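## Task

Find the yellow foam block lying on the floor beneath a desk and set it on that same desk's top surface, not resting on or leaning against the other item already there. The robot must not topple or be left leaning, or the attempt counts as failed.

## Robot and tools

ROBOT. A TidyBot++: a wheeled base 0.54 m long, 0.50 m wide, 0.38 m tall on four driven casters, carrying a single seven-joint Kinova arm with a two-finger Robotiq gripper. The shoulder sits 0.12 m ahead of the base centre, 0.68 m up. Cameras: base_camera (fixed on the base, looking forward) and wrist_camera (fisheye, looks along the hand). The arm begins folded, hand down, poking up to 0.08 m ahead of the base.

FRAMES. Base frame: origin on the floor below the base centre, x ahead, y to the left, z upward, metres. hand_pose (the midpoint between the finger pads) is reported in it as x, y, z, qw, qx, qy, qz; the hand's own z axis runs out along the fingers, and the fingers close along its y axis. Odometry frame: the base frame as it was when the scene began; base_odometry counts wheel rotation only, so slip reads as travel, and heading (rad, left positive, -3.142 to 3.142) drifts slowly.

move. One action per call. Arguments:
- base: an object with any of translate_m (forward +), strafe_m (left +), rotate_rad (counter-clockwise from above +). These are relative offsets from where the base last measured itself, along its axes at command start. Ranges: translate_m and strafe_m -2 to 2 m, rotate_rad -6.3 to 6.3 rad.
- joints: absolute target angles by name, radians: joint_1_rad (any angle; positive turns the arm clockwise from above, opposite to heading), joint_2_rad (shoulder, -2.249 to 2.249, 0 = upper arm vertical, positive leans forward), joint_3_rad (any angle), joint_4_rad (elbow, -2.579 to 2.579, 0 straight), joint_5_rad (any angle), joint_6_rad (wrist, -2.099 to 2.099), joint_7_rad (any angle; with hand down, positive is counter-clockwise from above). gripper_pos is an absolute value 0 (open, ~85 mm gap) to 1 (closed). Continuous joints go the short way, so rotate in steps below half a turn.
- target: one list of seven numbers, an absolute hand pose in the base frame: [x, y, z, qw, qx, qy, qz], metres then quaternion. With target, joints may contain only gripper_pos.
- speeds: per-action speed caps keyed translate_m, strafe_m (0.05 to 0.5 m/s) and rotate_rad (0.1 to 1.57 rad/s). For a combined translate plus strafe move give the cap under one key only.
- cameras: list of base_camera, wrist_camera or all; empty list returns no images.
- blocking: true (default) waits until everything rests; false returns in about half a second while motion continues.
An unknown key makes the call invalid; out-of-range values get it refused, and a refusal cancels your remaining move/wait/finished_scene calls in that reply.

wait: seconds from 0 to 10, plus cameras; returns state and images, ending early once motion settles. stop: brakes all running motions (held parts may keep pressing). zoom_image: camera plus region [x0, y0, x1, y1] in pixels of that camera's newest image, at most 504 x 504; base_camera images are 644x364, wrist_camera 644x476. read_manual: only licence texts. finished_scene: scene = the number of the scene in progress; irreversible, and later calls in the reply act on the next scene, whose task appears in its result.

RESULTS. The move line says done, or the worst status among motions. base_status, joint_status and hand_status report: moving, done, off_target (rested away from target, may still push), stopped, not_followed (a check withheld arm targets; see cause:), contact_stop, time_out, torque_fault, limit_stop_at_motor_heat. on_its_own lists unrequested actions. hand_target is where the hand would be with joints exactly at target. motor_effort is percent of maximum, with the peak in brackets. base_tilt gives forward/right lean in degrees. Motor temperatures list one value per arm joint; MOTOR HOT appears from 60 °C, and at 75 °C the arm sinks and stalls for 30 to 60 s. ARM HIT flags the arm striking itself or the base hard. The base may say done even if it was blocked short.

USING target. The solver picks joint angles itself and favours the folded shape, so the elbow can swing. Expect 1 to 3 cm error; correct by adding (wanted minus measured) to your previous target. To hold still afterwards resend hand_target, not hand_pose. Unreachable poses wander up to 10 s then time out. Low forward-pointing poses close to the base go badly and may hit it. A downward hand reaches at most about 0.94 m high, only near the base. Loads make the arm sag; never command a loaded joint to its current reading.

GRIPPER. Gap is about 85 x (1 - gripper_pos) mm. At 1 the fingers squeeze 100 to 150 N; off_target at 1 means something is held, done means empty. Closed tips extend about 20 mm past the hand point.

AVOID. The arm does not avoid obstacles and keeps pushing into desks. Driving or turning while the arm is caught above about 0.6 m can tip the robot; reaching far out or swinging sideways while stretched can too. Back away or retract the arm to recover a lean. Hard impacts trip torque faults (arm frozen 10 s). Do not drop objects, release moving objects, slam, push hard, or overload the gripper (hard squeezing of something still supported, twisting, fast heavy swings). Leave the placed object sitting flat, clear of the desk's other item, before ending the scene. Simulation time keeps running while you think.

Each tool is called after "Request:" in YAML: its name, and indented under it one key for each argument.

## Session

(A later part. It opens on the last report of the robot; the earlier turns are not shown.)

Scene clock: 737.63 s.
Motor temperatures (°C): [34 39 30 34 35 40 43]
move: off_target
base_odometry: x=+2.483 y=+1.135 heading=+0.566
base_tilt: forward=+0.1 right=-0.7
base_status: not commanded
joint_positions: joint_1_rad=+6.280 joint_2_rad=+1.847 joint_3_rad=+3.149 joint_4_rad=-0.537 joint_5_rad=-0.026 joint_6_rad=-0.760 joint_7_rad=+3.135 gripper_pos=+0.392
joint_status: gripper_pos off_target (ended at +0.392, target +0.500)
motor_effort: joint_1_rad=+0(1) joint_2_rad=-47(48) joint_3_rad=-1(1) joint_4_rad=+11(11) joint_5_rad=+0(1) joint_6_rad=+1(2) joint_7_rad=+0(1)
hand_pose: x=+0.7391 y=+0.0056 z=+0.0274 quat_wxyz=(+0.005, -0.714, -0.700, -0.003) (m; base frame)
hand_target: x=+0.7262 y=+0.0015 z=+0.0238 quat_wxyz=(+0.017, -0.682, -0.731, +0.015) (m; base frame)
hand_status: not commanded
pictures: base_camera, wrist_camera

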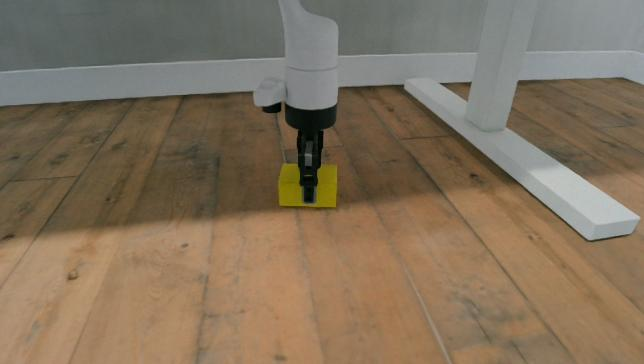

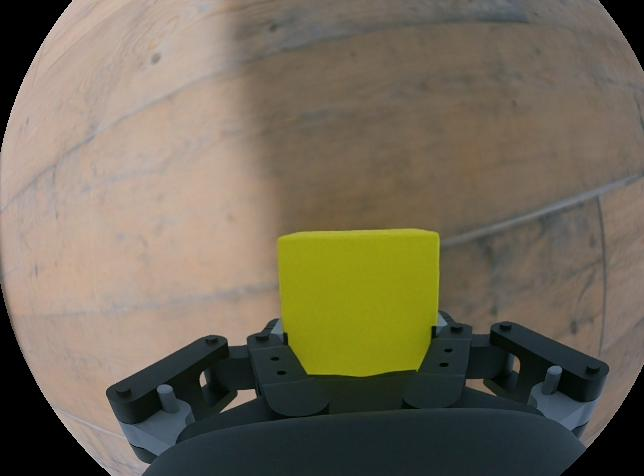

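Request:
move:
  joints: {"joint_2_rad": 1.803, "joint_4_rad": -0.592, "joint_6_rad": -0.80}
  cameras: []

Request:
move:
  base: {"translate_m": -0.66}
  speeds: {"translate_m": 0.35}

Scene clock: 761.10 s.
Motor temperatures (°C): [34 39 30 34 35 40 43]
move: done
base_odometry: x=+2.483 y=+1.135 heading=+0.566
base_tilt: forward=+0.1 right=-0.7
base_status: not commanded
joint_positions: joint_1_rad=+6.280 joint_2_rad=+1.804 joint_3_rad=+3.149 joint_4_rad=-0.580 joint_5_rad=-0.026 joint_6_rad=-0.760 joint_7_rad=+3.135 gripper_pos=+0.392
joint_status: all done
motor_effort: joint_1_rad=+0(0) joint_2_rad=-49(51) joint_3_rad=-1(1) joint_4_rad=+11(12) joint_5_rad=+1(1) joint_6_rad=+1(1) joint_7_rad=+1(1)
hand_pose: x=+0.7442 y=+0.0055 z=+0.0451 quat_wxyz=(+0.004, -0.714, -0.700, -0.003) (m; base frame)
hand_target: x=+0.7253 y=+0.0015 z=+0.0434 quat_wxyz=(+0.020, -0.682, -0.731, +0.018) (m; base frame)
hand_status: not commanded
pictures: none
No camera images: "cameras" was empty.

Scene clock: 763.93 s.
Motor temperatures (°C): [34 39 30 34 35 40 43]
move: done
base_odometry: x=+1.926 y=+0.781 heading=+0.566
base_tilt: forward=+0.1 right=-0.7
base_status: done
joint_positions: joint_1_rad=+6.280 joint_2_rad=+1.798 joint_3_rad=+3.149 joint_4_rad=-0.581 joint_5_rad=-0.026 joint_6_rad=-0.760 joint_7_rad=+3.135 gripper_pos=+0.392
joint_status: not commanded
motor_effort: joint_1_rad=+0(1) joint_2_rad=-49(51) joint_3_rad=-1(1) joint_4_rad=+11(13) joint_5_rad=+0(1) joint_6_rad=+1(2) joint_7_rad=+1(1)
hand_pose: x=+0.7472 y=+0.0055 z=+0.0484 quat_wxyz=(+0.003, -0.714, -0.700, -0.005) (m; base frame)
hand_target: x=+0.7253 y=+0.0015 z=+0.0434 quat_wxyz=(+0.020, -0.682, -0.731, +0.018) (m; base frame)
hand_status: not commanded
pictures: base_camera, wrist_camera

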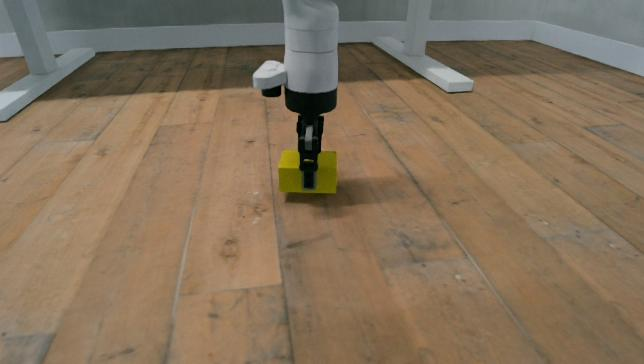

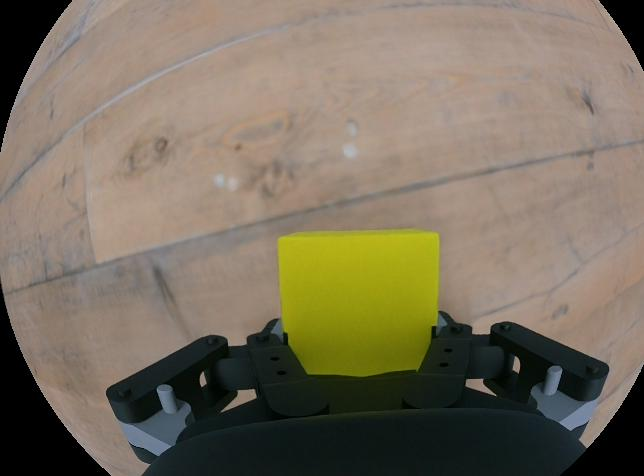

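Request:
move:
  joints: {"joint_2_rad": 0.482, "joint_4_rad": -0.843, "joint_6_rad": -1.86}

Scene clock: 773.07 s.
Motor temperatures (°C): [34 39 30 34 35 40 43]
move: done
base_odometry: x=+1.926 y=+0.781 heading=+0.566
base_tilt: forward=+0.1 right=-0.7
base_status: not commanded
joint_positions: joint_1_rad=+6.280 joint_2_rad=+0.480 joint_3_rad=+3.149 joint_4_rad=-0.823 joint_5_rad=-0.026 joint_6_rad=-1.794 joint_7_rad=+3.135 gripper_pos=+0.392
joint_status: all done
motor_effort: joint_1_rad=+0(1) joint_2_rad=-34(56) joint_3_rad=+0(1) joint_4_rad=+16(16) joint_5_rad=+0(1) joint_6_rad=+2(2) joint_7_rad=+1(1)
hand_pose: x=+0.6305 y=+0.0081 z=+0.8275 quat_wxyz=(-0.008, -0.708, -0.706, -0.024) (m; base frame)
hand_target: x=+0.6054 y=+0.0015 z=+0.8201 quat_wxyz=(+0.016, -0.682, -0.731, +0.015) (m; base frame)
hand_status: not commanded
pictures: base_camera, wrist_camera

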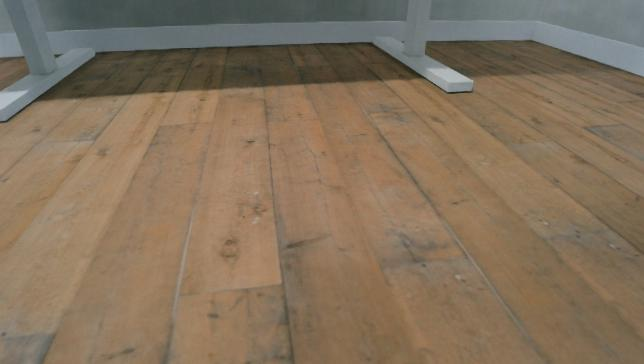

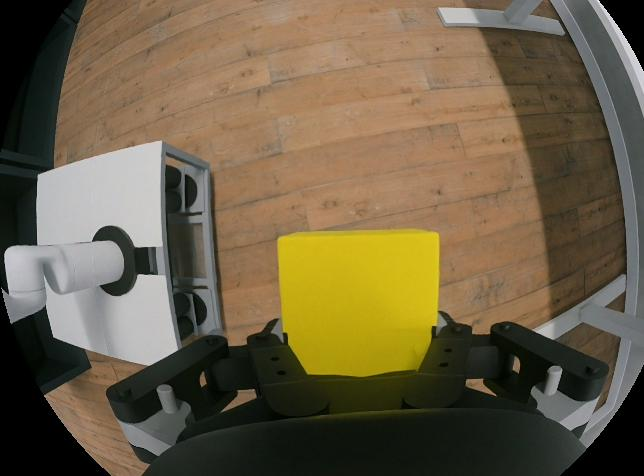

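Request:
zoom_image:
  camera: "wrist_camera"
  region: [440, 0, 644, 400]

Scaled by 1.260.

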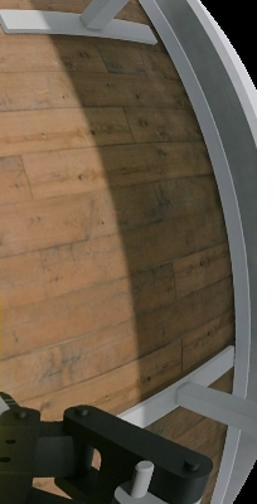

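Request:
move:
  base: {"translate_m": 0.5}
  speeds: {"translate_m": 0.35}

Scene clock: 806.03 s.
Motor temperatures (°C): [34 38 30 34 35 40 42]
move: done
base_odometry: x=+2.348 y=+1.049 heading=+0.567
base_tilt: forward=+0.1 right=-0.7
base_status: done
joint_positions: joint_1_rad=+6.280 joint_2_rad=+0.478 joint_3_rad=+3.149 joint_4_rad=-0.826 joint_5_rad=-0.026 joint_6_rad=-1.803 joint_7_rad=+3.135 gripper_pos=+0.392
joint_status: not commanded
motor_effort: joint_1_rad=+0(2) joint_2_rad=-34(38) joint_3_rad=+0(1) joint_4_rad=+16(17) joint_5_rad=+0(1) joint_6_rad=+1(2) joint_7_rad=+0(1)
hand_pose: x=+0.6269 y=+0.0080 z=+0.8271 quat_wxyz=(-0.005, -0.708, -0.706, -0.020) (m; base frame)
hand_target: x=+0.6054 y=+0.0015 z=+0.8201 quat_wxyz=(+0.016, -0.682, -0.731, +0.015) (m; base frame)
hand_status: not commanded
pictures: base_camera, wrist_camera

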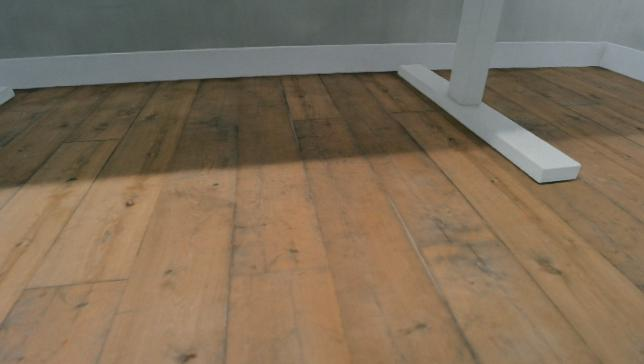

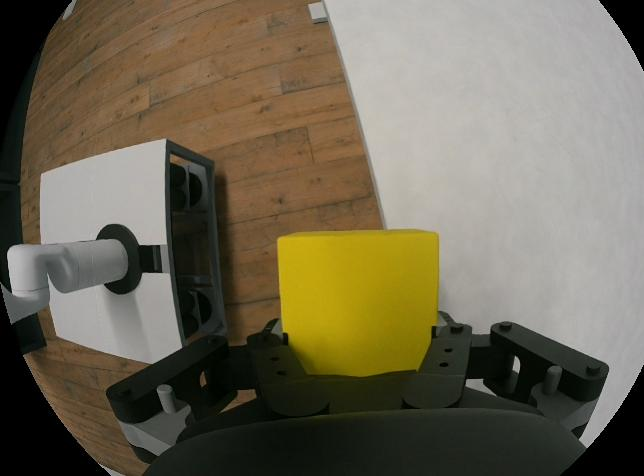

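Request:
move:
  base: {"translate_m": 0.28}
  speeds: {"translate_m": 0.25}

Scene clock: 813.77 s.
Motor temperatures (°C): [34 38 30 34 35 40 42]
move: done
base_odometry: x=+2.584 y=+1.200 heading=+0.567
base_tilt: forward=+0.1 right=-0.7
base_status: done
joint_positions: joint_1_rad=+6.280 joint_2_rad=+0.478 joint_3_rad=+3.149 joint_4_rad=-0.826 joint_5_rad=-0.026 joint_6_rad=-1.804 joint_7_rad=+3.135 gripper_pos=+0.392
joint_status: not commanded
motor_effort: joint_1_rad=+0(2) joint_2_rad=-34(37) joint_3_rad=+0(1) joint_4_rad=+16(17) joint_5_rad=+0(1) joint_6_rad=+1(2) joint_7_rad=+0(1)
hand_pose: x=+0.6263 y=+0.0080 z=+0.8269 quat_wxyz=(-0.004, -0.708, -0.706, -0.019) (m; base frame)
hand_target: x=+0.6054 y=+0.0015 z=+0.8201 quat_wxyz=(+0.016, -0.682, -0.731, +0.015) (m; base frame)
hand_status: not commanded
pictures: base_camera, wrist_camera

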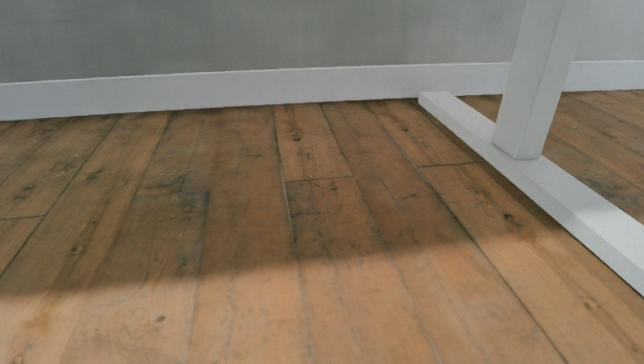

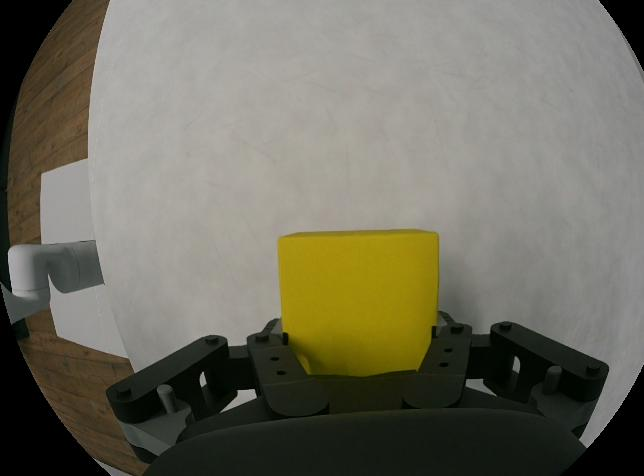

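Request:
move:
  joints: {"joint_2_rad": 0.484, "joint_4_rad": -1.0085, "joint_6_rad": -1.62}

Scene clock: 827.37 s.
Motor temperatures (°C): [34 38 30 34 35 40 42]
move: done
base_odometry: x=+2.584 y=+1.200 heading=+0.567
base_tilt: forward=+0.1 right=-0.7
base_status: not commanded
joint_positions: joint_1_rad=+6.280 joint_2_rad=+0.480 joint_3_rad=+3.149 joint_4_rad=-0.991 joint_5_rad=-0.026 joint_6_rad=-1.680 joint_7_rad=+3.135 gripper_pos=+0.392
joint_status: all done
motor_effort: joint_1_rad=+0(0) joint_2_rad=-35(37) joint_3_rad=+0(1) joint_4_rad=+16(17) joint_5_rad=+0(1) joint_6_rad=+1(1) joint_7_rad=+1(1)
hand_pose: x=+0.6232 y=+0.0081 z=+0.7753 quat_wxyz=(+0.011, -0.710, -0.705, -0.005) (m; base frame)
hand_target: x=+0.6372 y=+0.0015 z=+0.7677 quat_wxyz=(-0.011, -0.682, -0.731, -0.010) (m; base frame)
hand_status: not commanded
pictures: base_camera, wrist_camera

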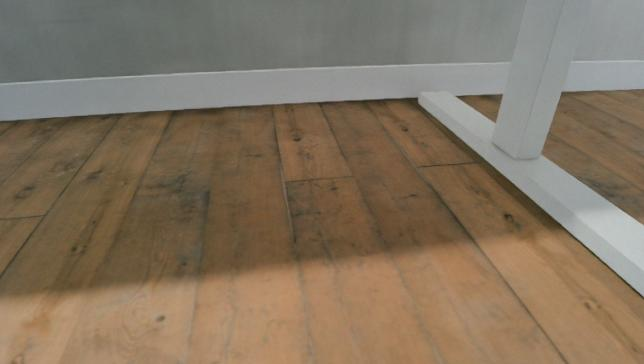

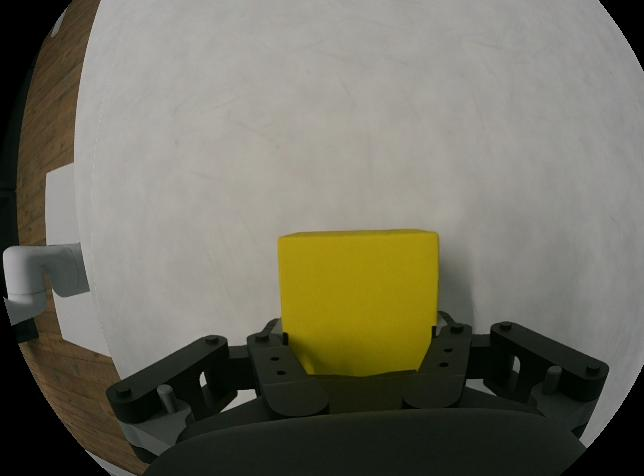

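Request:
move:
  joints: {"joint_2_rad": 0.478, "joint_4_rad": -1.051, "joint_6_rad": -1.584}
  cameras: ["wrist_camera"]

Request:
move:
  joints: {"joint_2_rad": 0.475, "joint_4_rad": -1.073, "joint_6_rad": -1.566}
  cameras: ["wrist_camera"]

Scene clock: 837.33 s.
Motor temperatures (°C): [34 38 30 34 35 40 42]
move: done
base_odometry: x=+2.584 y=+1.200 heading=+0.567
base_tilt: forward=+0.1 right=-0.7
base_status: not commanded
joint_positions: joint_1_rad=+6.280 joint_2_rad=+0.478 joint_3_rad=+3.149 joint_4_rad=-1.036 joint_5_rad=-0.026 joint_6_rad=-1.647 joint_7_rad=+3.135 gripper_pos=+0.392
joint_status: all done
motor_effort: joint_1_rad=+0(0) joint_2_rad=-35(36) joint_3_rad=+0(1) joint_4_rad=+16(17) joint_5_rad=+0(1) joint_6_rad=+1(1) joint_7_rad=+0(1)
hand_pose: x=+0.6207 y=+0.0080 z=+0.7618 quat_wxyz=(+0.015, -0.710, -0.704, -0.001) (m; base frame)
hand_target: x=+0.6355 y=+0.0015 z=+0.7574 quat_wxyz=(-0.010, -0.682, -0.731, -0.010) (m; base frame)
hand_status: not commanded
pictures: wrist_camera

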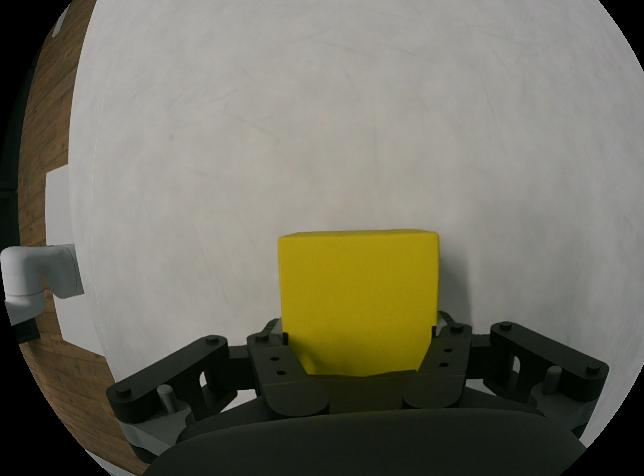

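Scene clock: 837.97 s.
Motor temperatures (°C): [34 38 30 34 35 40 42]
move: done
base_odometry: x=+2.584 y=+1.200 heading=+0.567
base_tilt: forward=+0.1 right=-0.7
base_status: not commanded
joint_positions: joint_1_rad=+6.280 joint_2_rad=+0.478 joint_3_rad=+3.149 joint_4_rad=-1.057 joint_5_rad=-0.026 joint_6_rad=-1.628 joint_7_rad=+3.135 gripper_pos=+0.392
joint_status: all done
motor_effort: joint_1_rad=+0(1) joint_2_rad=-34(36) joint_3_rad=+0(1) joint_4_rad=+16(17) joint_5_rad=+0(0) joint_6_rad=+0(1) joint_7_rad=+0(1)
hand_pose: x=+0.6200 y=+0.0080 z=+0.7555 quat_wxyz=(+0.016, -0.710, -0.704, +0.000) (m; base frame)
hand_target: x=+0.6343 y=+0.0015 z=+0.7520 quat_wxyz=(-0.010, -0.682, -0.731, -0.009) (m; base frame)
hand_status: not commanded
pictures: wrist_camera

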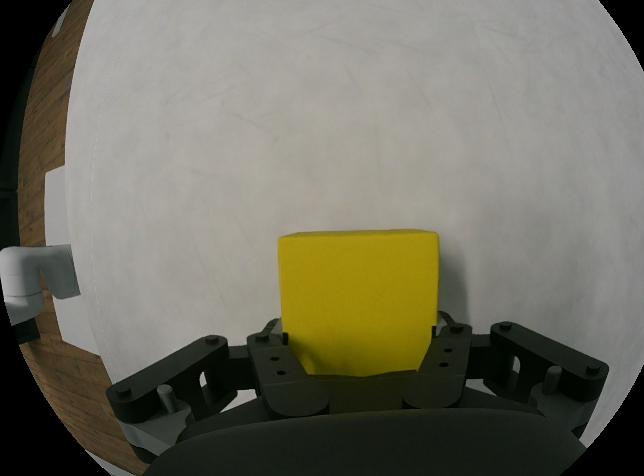

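Request:
move:
  joints: {"joint_2_rad": 0.472, "joint_4_rad": -1.105, "joint_6_rad": -1.54}
  cameras: ["wrist_camera"]

Request:
move:
  joints: {"joint_2_rad": 0.470, "joint_4_rad": -1.135, "joint_6_rad": -1.515}
  cameras: ["wrist_camera"]

Scene clock: 842.83 s.
Motor temperatures (°C): [34 38 30 34 35 40 42]
move: done
base_odometry: x=+2.584 y=+1.200 heading=+0.567
base_tilt: forward=+0.1 right=-0.7
base_status: not commanded
joint_positions: joint_1_rad=+6.280 joint_2_rad=+0.474 joint_3_rad=+3.149 joint_4_rad=-1.088 joint_5_rad=-0.026 joint_6_rad=-1.602 joint_7_rad=+3.135 gripper_pos=+0.392
joint_status: all done
motor_effort: joint_1_rad=+0(1) joint_2_rad=-33(35) joint_3_rad=+0(0) joint_4_rad=+16(17) joint_5_rad=+1(1) joint_6_rad=+0(1) joint_7_rad=+1(1)
hand_pose: x=+0.6185 y=+0.0080 z=+0.7478 quat_wxyz=(+0.016, -0.710, -0.704, +0.000) (m; base frame)
hand_target: x=+0.6323 y=+0.0015 z=+0.7434 quat_wxyz=(-0.009, -0.682, -0.731, -0.008) (m; base frame)
hand_status: not commanded
pictures: wrist_camera

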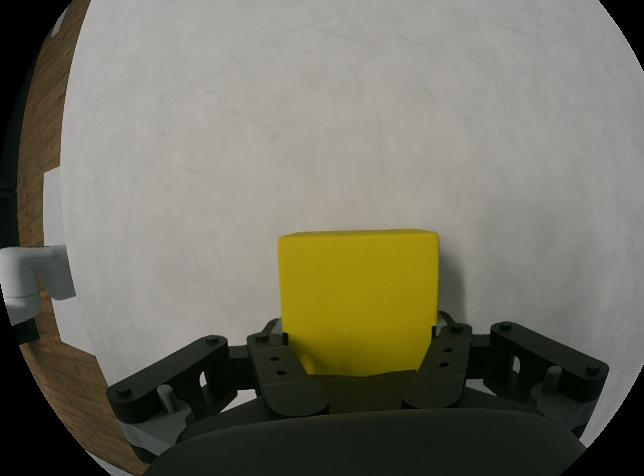

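Scene clock: 843.47 s.
Motor temperatures (°C): [34 38 30 34 35 40 42]
move: done
base_odometry: x=+2.584 y=+1.200 heading=+0.567
base_tilt: forward=+0.1 right=-0.7
base_status: not commanded
joint_positions: joint_1_rad=+6.280 joint_2_rad=+0.462 joint_3_rad=+3.149 joint_4_rad=-1.109 joint_5_rad=-0.026 joint_6_rad=-1.579 joint_7_rad=+3.135 gripper_pos=+0.392
joint_status: all done
motor_effort: joint_1_rad=+1(1) joint_2_rad=-31(34) joint_3_rad=+0(1) joint_4_rad=+15(17) joint_5_rad=+1(1) joint_6_rad=+1(1) joint_7_rad=+0(1)
hand_pose: x=+0.6183 y=+0.0080 z=+0.7472 quat_wxyz=(+0.011, -0.710, -0.704, -0.005) (m; base frame)
hand_target: x=+0.6304 y=+0.0015 z=+0.7350 quat_wxyz=(-0.008, -0.682, -0.731, -0.007) (m; base frame)
hand_status: not commanded
pictures: wrist_camera

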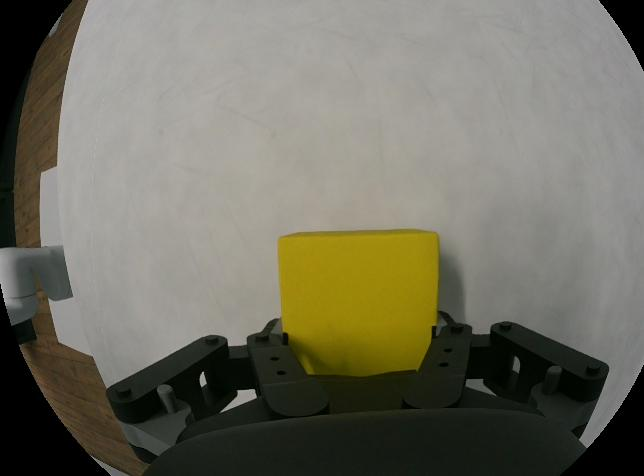

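Request:
move:
  joints: {"joint_2_rad": 0.472, "joint_4_rad": -1.105, "joint_6_rad": -1.54}
  cameras: []

Request:
move:
  joints: {"gripper_pos": 0.1}

Scene clock: 849.80 s.
Motor temperatures (°C): [34 38 30 34 35 40 42]
move: done
base_odometry: x=+2.584 y=+1.200 heading=+0.567
base_tilt: forward=+0.1 right=-0.7
base_status: not commanded
joint_positions: joint_1_rad=+6.280 joint_2_rad=+0.462 joint_3_rad=+3.149 joint_4_rad=-1.108 joint_5_rad=-0.025 joint_6_rad=-1.579 joint_7_rad=+3.135 gripper_pos=+0.392
joint_status: all done
motor_effort: joint_1_rad=+0(1) joint_2_rad=-33(33) joint_3_rad=+0(1) joint_4_rad=+16(17) joint_5_rad=+0(1) joint_6_rad=+1(1) joint_7_rad=+1(1)
hand_pose: x=+0.6185 y=+0.0077 z=+0.7474 quat_wxyz=(+0.011, -0.710, -0.704, -0.005) (m; base frame)
hand_target: x=+0.6323 y=+0.0015 z=+0.7434 quat_wxyz=(-0.009, -0.682, -0.731, -0.008) (m; base frame)
hand_status: not commanded
pictures: none
No camera images: "cameras" was empty.

Scene clock: 850.57 s.
Motor temperatures (°C): [34 38 30 34 35 40 42]
move: done
base_odometry: x=+2.584 y=+1.200 heading=+0.567
base_tilt: forward=+0.1 right=-0.7
base_status: not commanded
joint_positions: joint_1_rad=+6.280 joint_2_rad=+0.462 joint_3_rad=+3.149 joint_4_rad=-1.108 joint_5_rad=-0.025 joint_6_rad=-1.579 joint_7_rad=+3.135 gripper_pos=+0.100
joint_status: all done
motor_effort: joint_1_rad=+0(0) joint_2_rad=-34(34) joint_3_rad=+0(1) joint_4_rad=+16(16) joint_5_rad=+0(1) joint_6_rad=+1(1) joint_7_rad=+1(1)
hand_pose: x=+0.6185 y=+0.0077 z=+0.7474 quat_wxyz=(+0.011, -0.710, -0.704, -0.005) (m; base frame)
hand_target: x=+0.6323 y=+0.0015 z=+0.7434 quat_wxyz=(-0.009, -0.682, -0.731, -0.008) (m; base frame)
hand_status: not commanded
pictures: base_camera, wrist_camera

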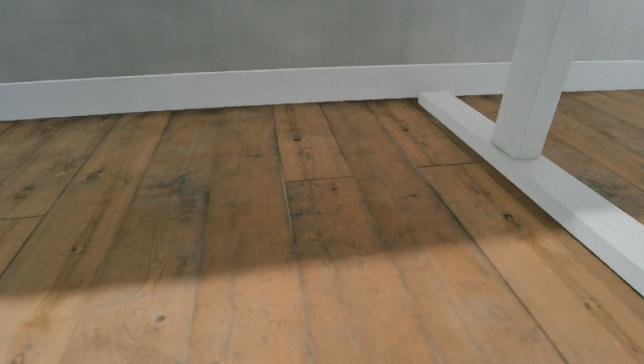

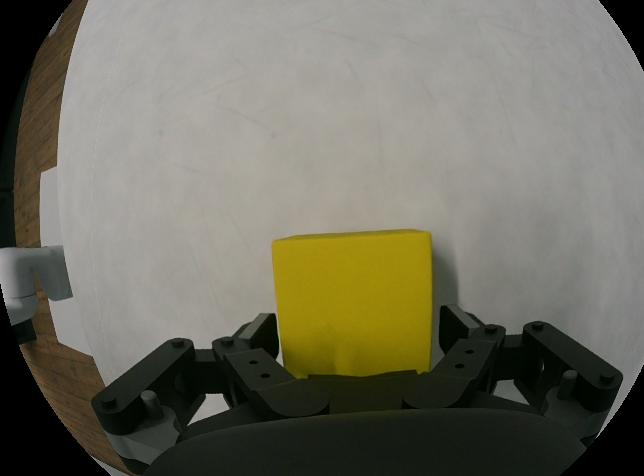

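Request:
move:
  joints: {"gripper_pos": 0.0}
  cameras: []

Request:
move:
  joints: {"joint_2_rad": 0.47, "joint_4_rad": -0.96, "joint_6_rad": -1.72}
  cameras: ["wrist_camera"]

Request:
move:
  joints: {"joint_2_rad": 0.45, "joint_4_rad": -0.80, "joint_6_rad": -1.9}
  cameras: ["wrist_camera"]

Scene clock: 857.90 s.
Motor temperatures (°C): [34 38 30 34 35 40 42]
move: done
base_odometry: x=+2.584 y=+1.200 heading=+0.567
base_tilt: forward=+0.1 right=-0.8
base_status: not commanded
joint_positions: joint_1_rad=+6.280 joint_2_rad=+0.462 joint_3_rad=+3.149 joint_4_rad=-1.108 joint_5_rad=-0.025 joint_6_rad=-1.579 joint_7_rad=+3.135 gripper_pos=+0.000
joint_status: all done
motor_effort: joint_1_rad=+0(0) joint_2_rad=-34(34) joint_3_rad=+0(1) joint_4_rad=+16(16) joint_5_rad=+0(1) joint_6_rad=+0(1) joint_7_rad=+1(1)
hand_pose: x=+0.6185 y=+0.0077 z=+0.7474 quat_wxyz=(+0.011, -0.710, -0.704, -0.005) (m; base frame)
hand_target: x=+0.6323 y=+0.0015 z=+0.7434 quat_wxyz=(-0.009, -0.682, -0.731, -0.008) (m; base frame)
hand_status: not commanded
pictures: none
No camera images: "cameras" was empty.

Scene clock: 858.93 s.
Motor temperatures (°C): [34 38 30 34 35 40 42]
move: done
base_odometry: x=+2.584 y=+1.200 heading=+0.567
base_tilt: forward=+0.1 right=-0.7
base_status: not commanded
joint_positions: joint_1_rad=+6.280 joint_2_rad=+0.461 joint_3_rad=+3.149 joint_4_rad=-0.990 joint_5_rad=-0.025 joint_6_rad=-1.662 joint_7_rad=+3.135 gripper_pos=+0.000
joint_status: all done
motor_effort: joint_1_rad=+0(1) joint_2_rad=-34(36) joint_3_rad=+0(1) joint_4_rad=+16(17) joint_5_rad=+0(1) joint_6_rad=+1(1) joint_7_rad=+1(1)
hand_pose: x=+0.6273 y=+0.0078 z=+0.7849 quat_wxyz=(-0.002, -0.709, -0.704, -0.018) (m; base frame)
hand_target: x=+0.6182 y=+0.0015 z=+0.7898 quat_wxyz=(+0.003, -0.682, -0.731, +0.003) (m; base frame)
hand_status: not commanded
pictures: wrist_camera

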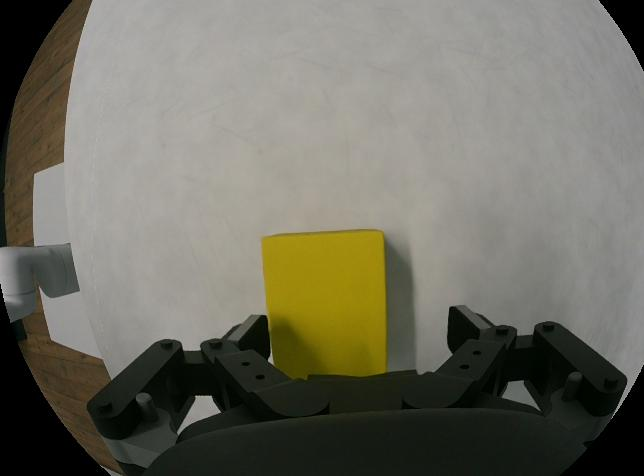

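Scene clock: 860.03 s.
Motor temperatures (°C): [34 38 30 34 35 40 42]
move: done
base_odometry: x=+2.584 y=+1.200 heading=+0.567
base_tilt: forward=+0.1 right=-0.8
base_status: not commanded
joint_positions: joint_1_rad=+6.280 joint_2_rad=+0.448 joint_3_rad=+3.149 joint_4_rad=-0.831 joint_5_rad=-0.025 joint_6_rad=-1.832 joint_7_rad=+3.135 gripper_pos=+0.000
joint_status: all done
motor_effort: joint_1_rad=+0(1) joint_2_rad=-33(35) joint_3_rad=+0(1) joint_4_rad=+16(17) joint_5_rad=+0(1) joint_6_rad=+1(2) joint_7_rad=+1(1)
hand_pose: x=+0.6120 y=+0.0077 z=+0.8405 quat_wxyz=(-0.004, -0.708, -0.706, -0.018) (m; base frame)
hand_target: x=+0.5977 y=+0.0014 z=+0.8485 quat_wxyz=(+0.003, -0.682, -0.731, +0.003) (m; base frame)
hand_status: not commanded
pictures: wrist_camera

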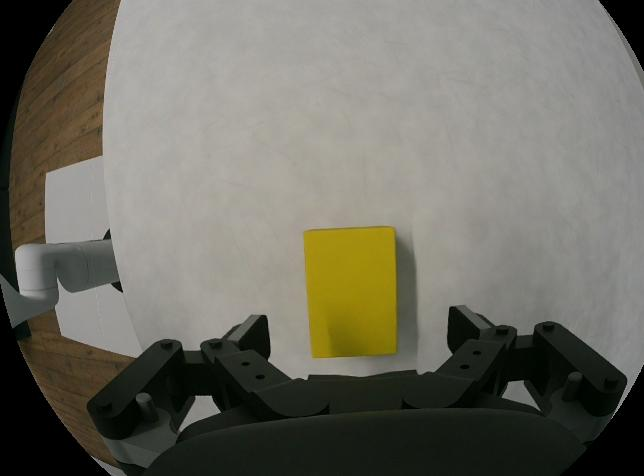

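Request:
finished_scene:
  scene: 1

The scene is finished: the task was done.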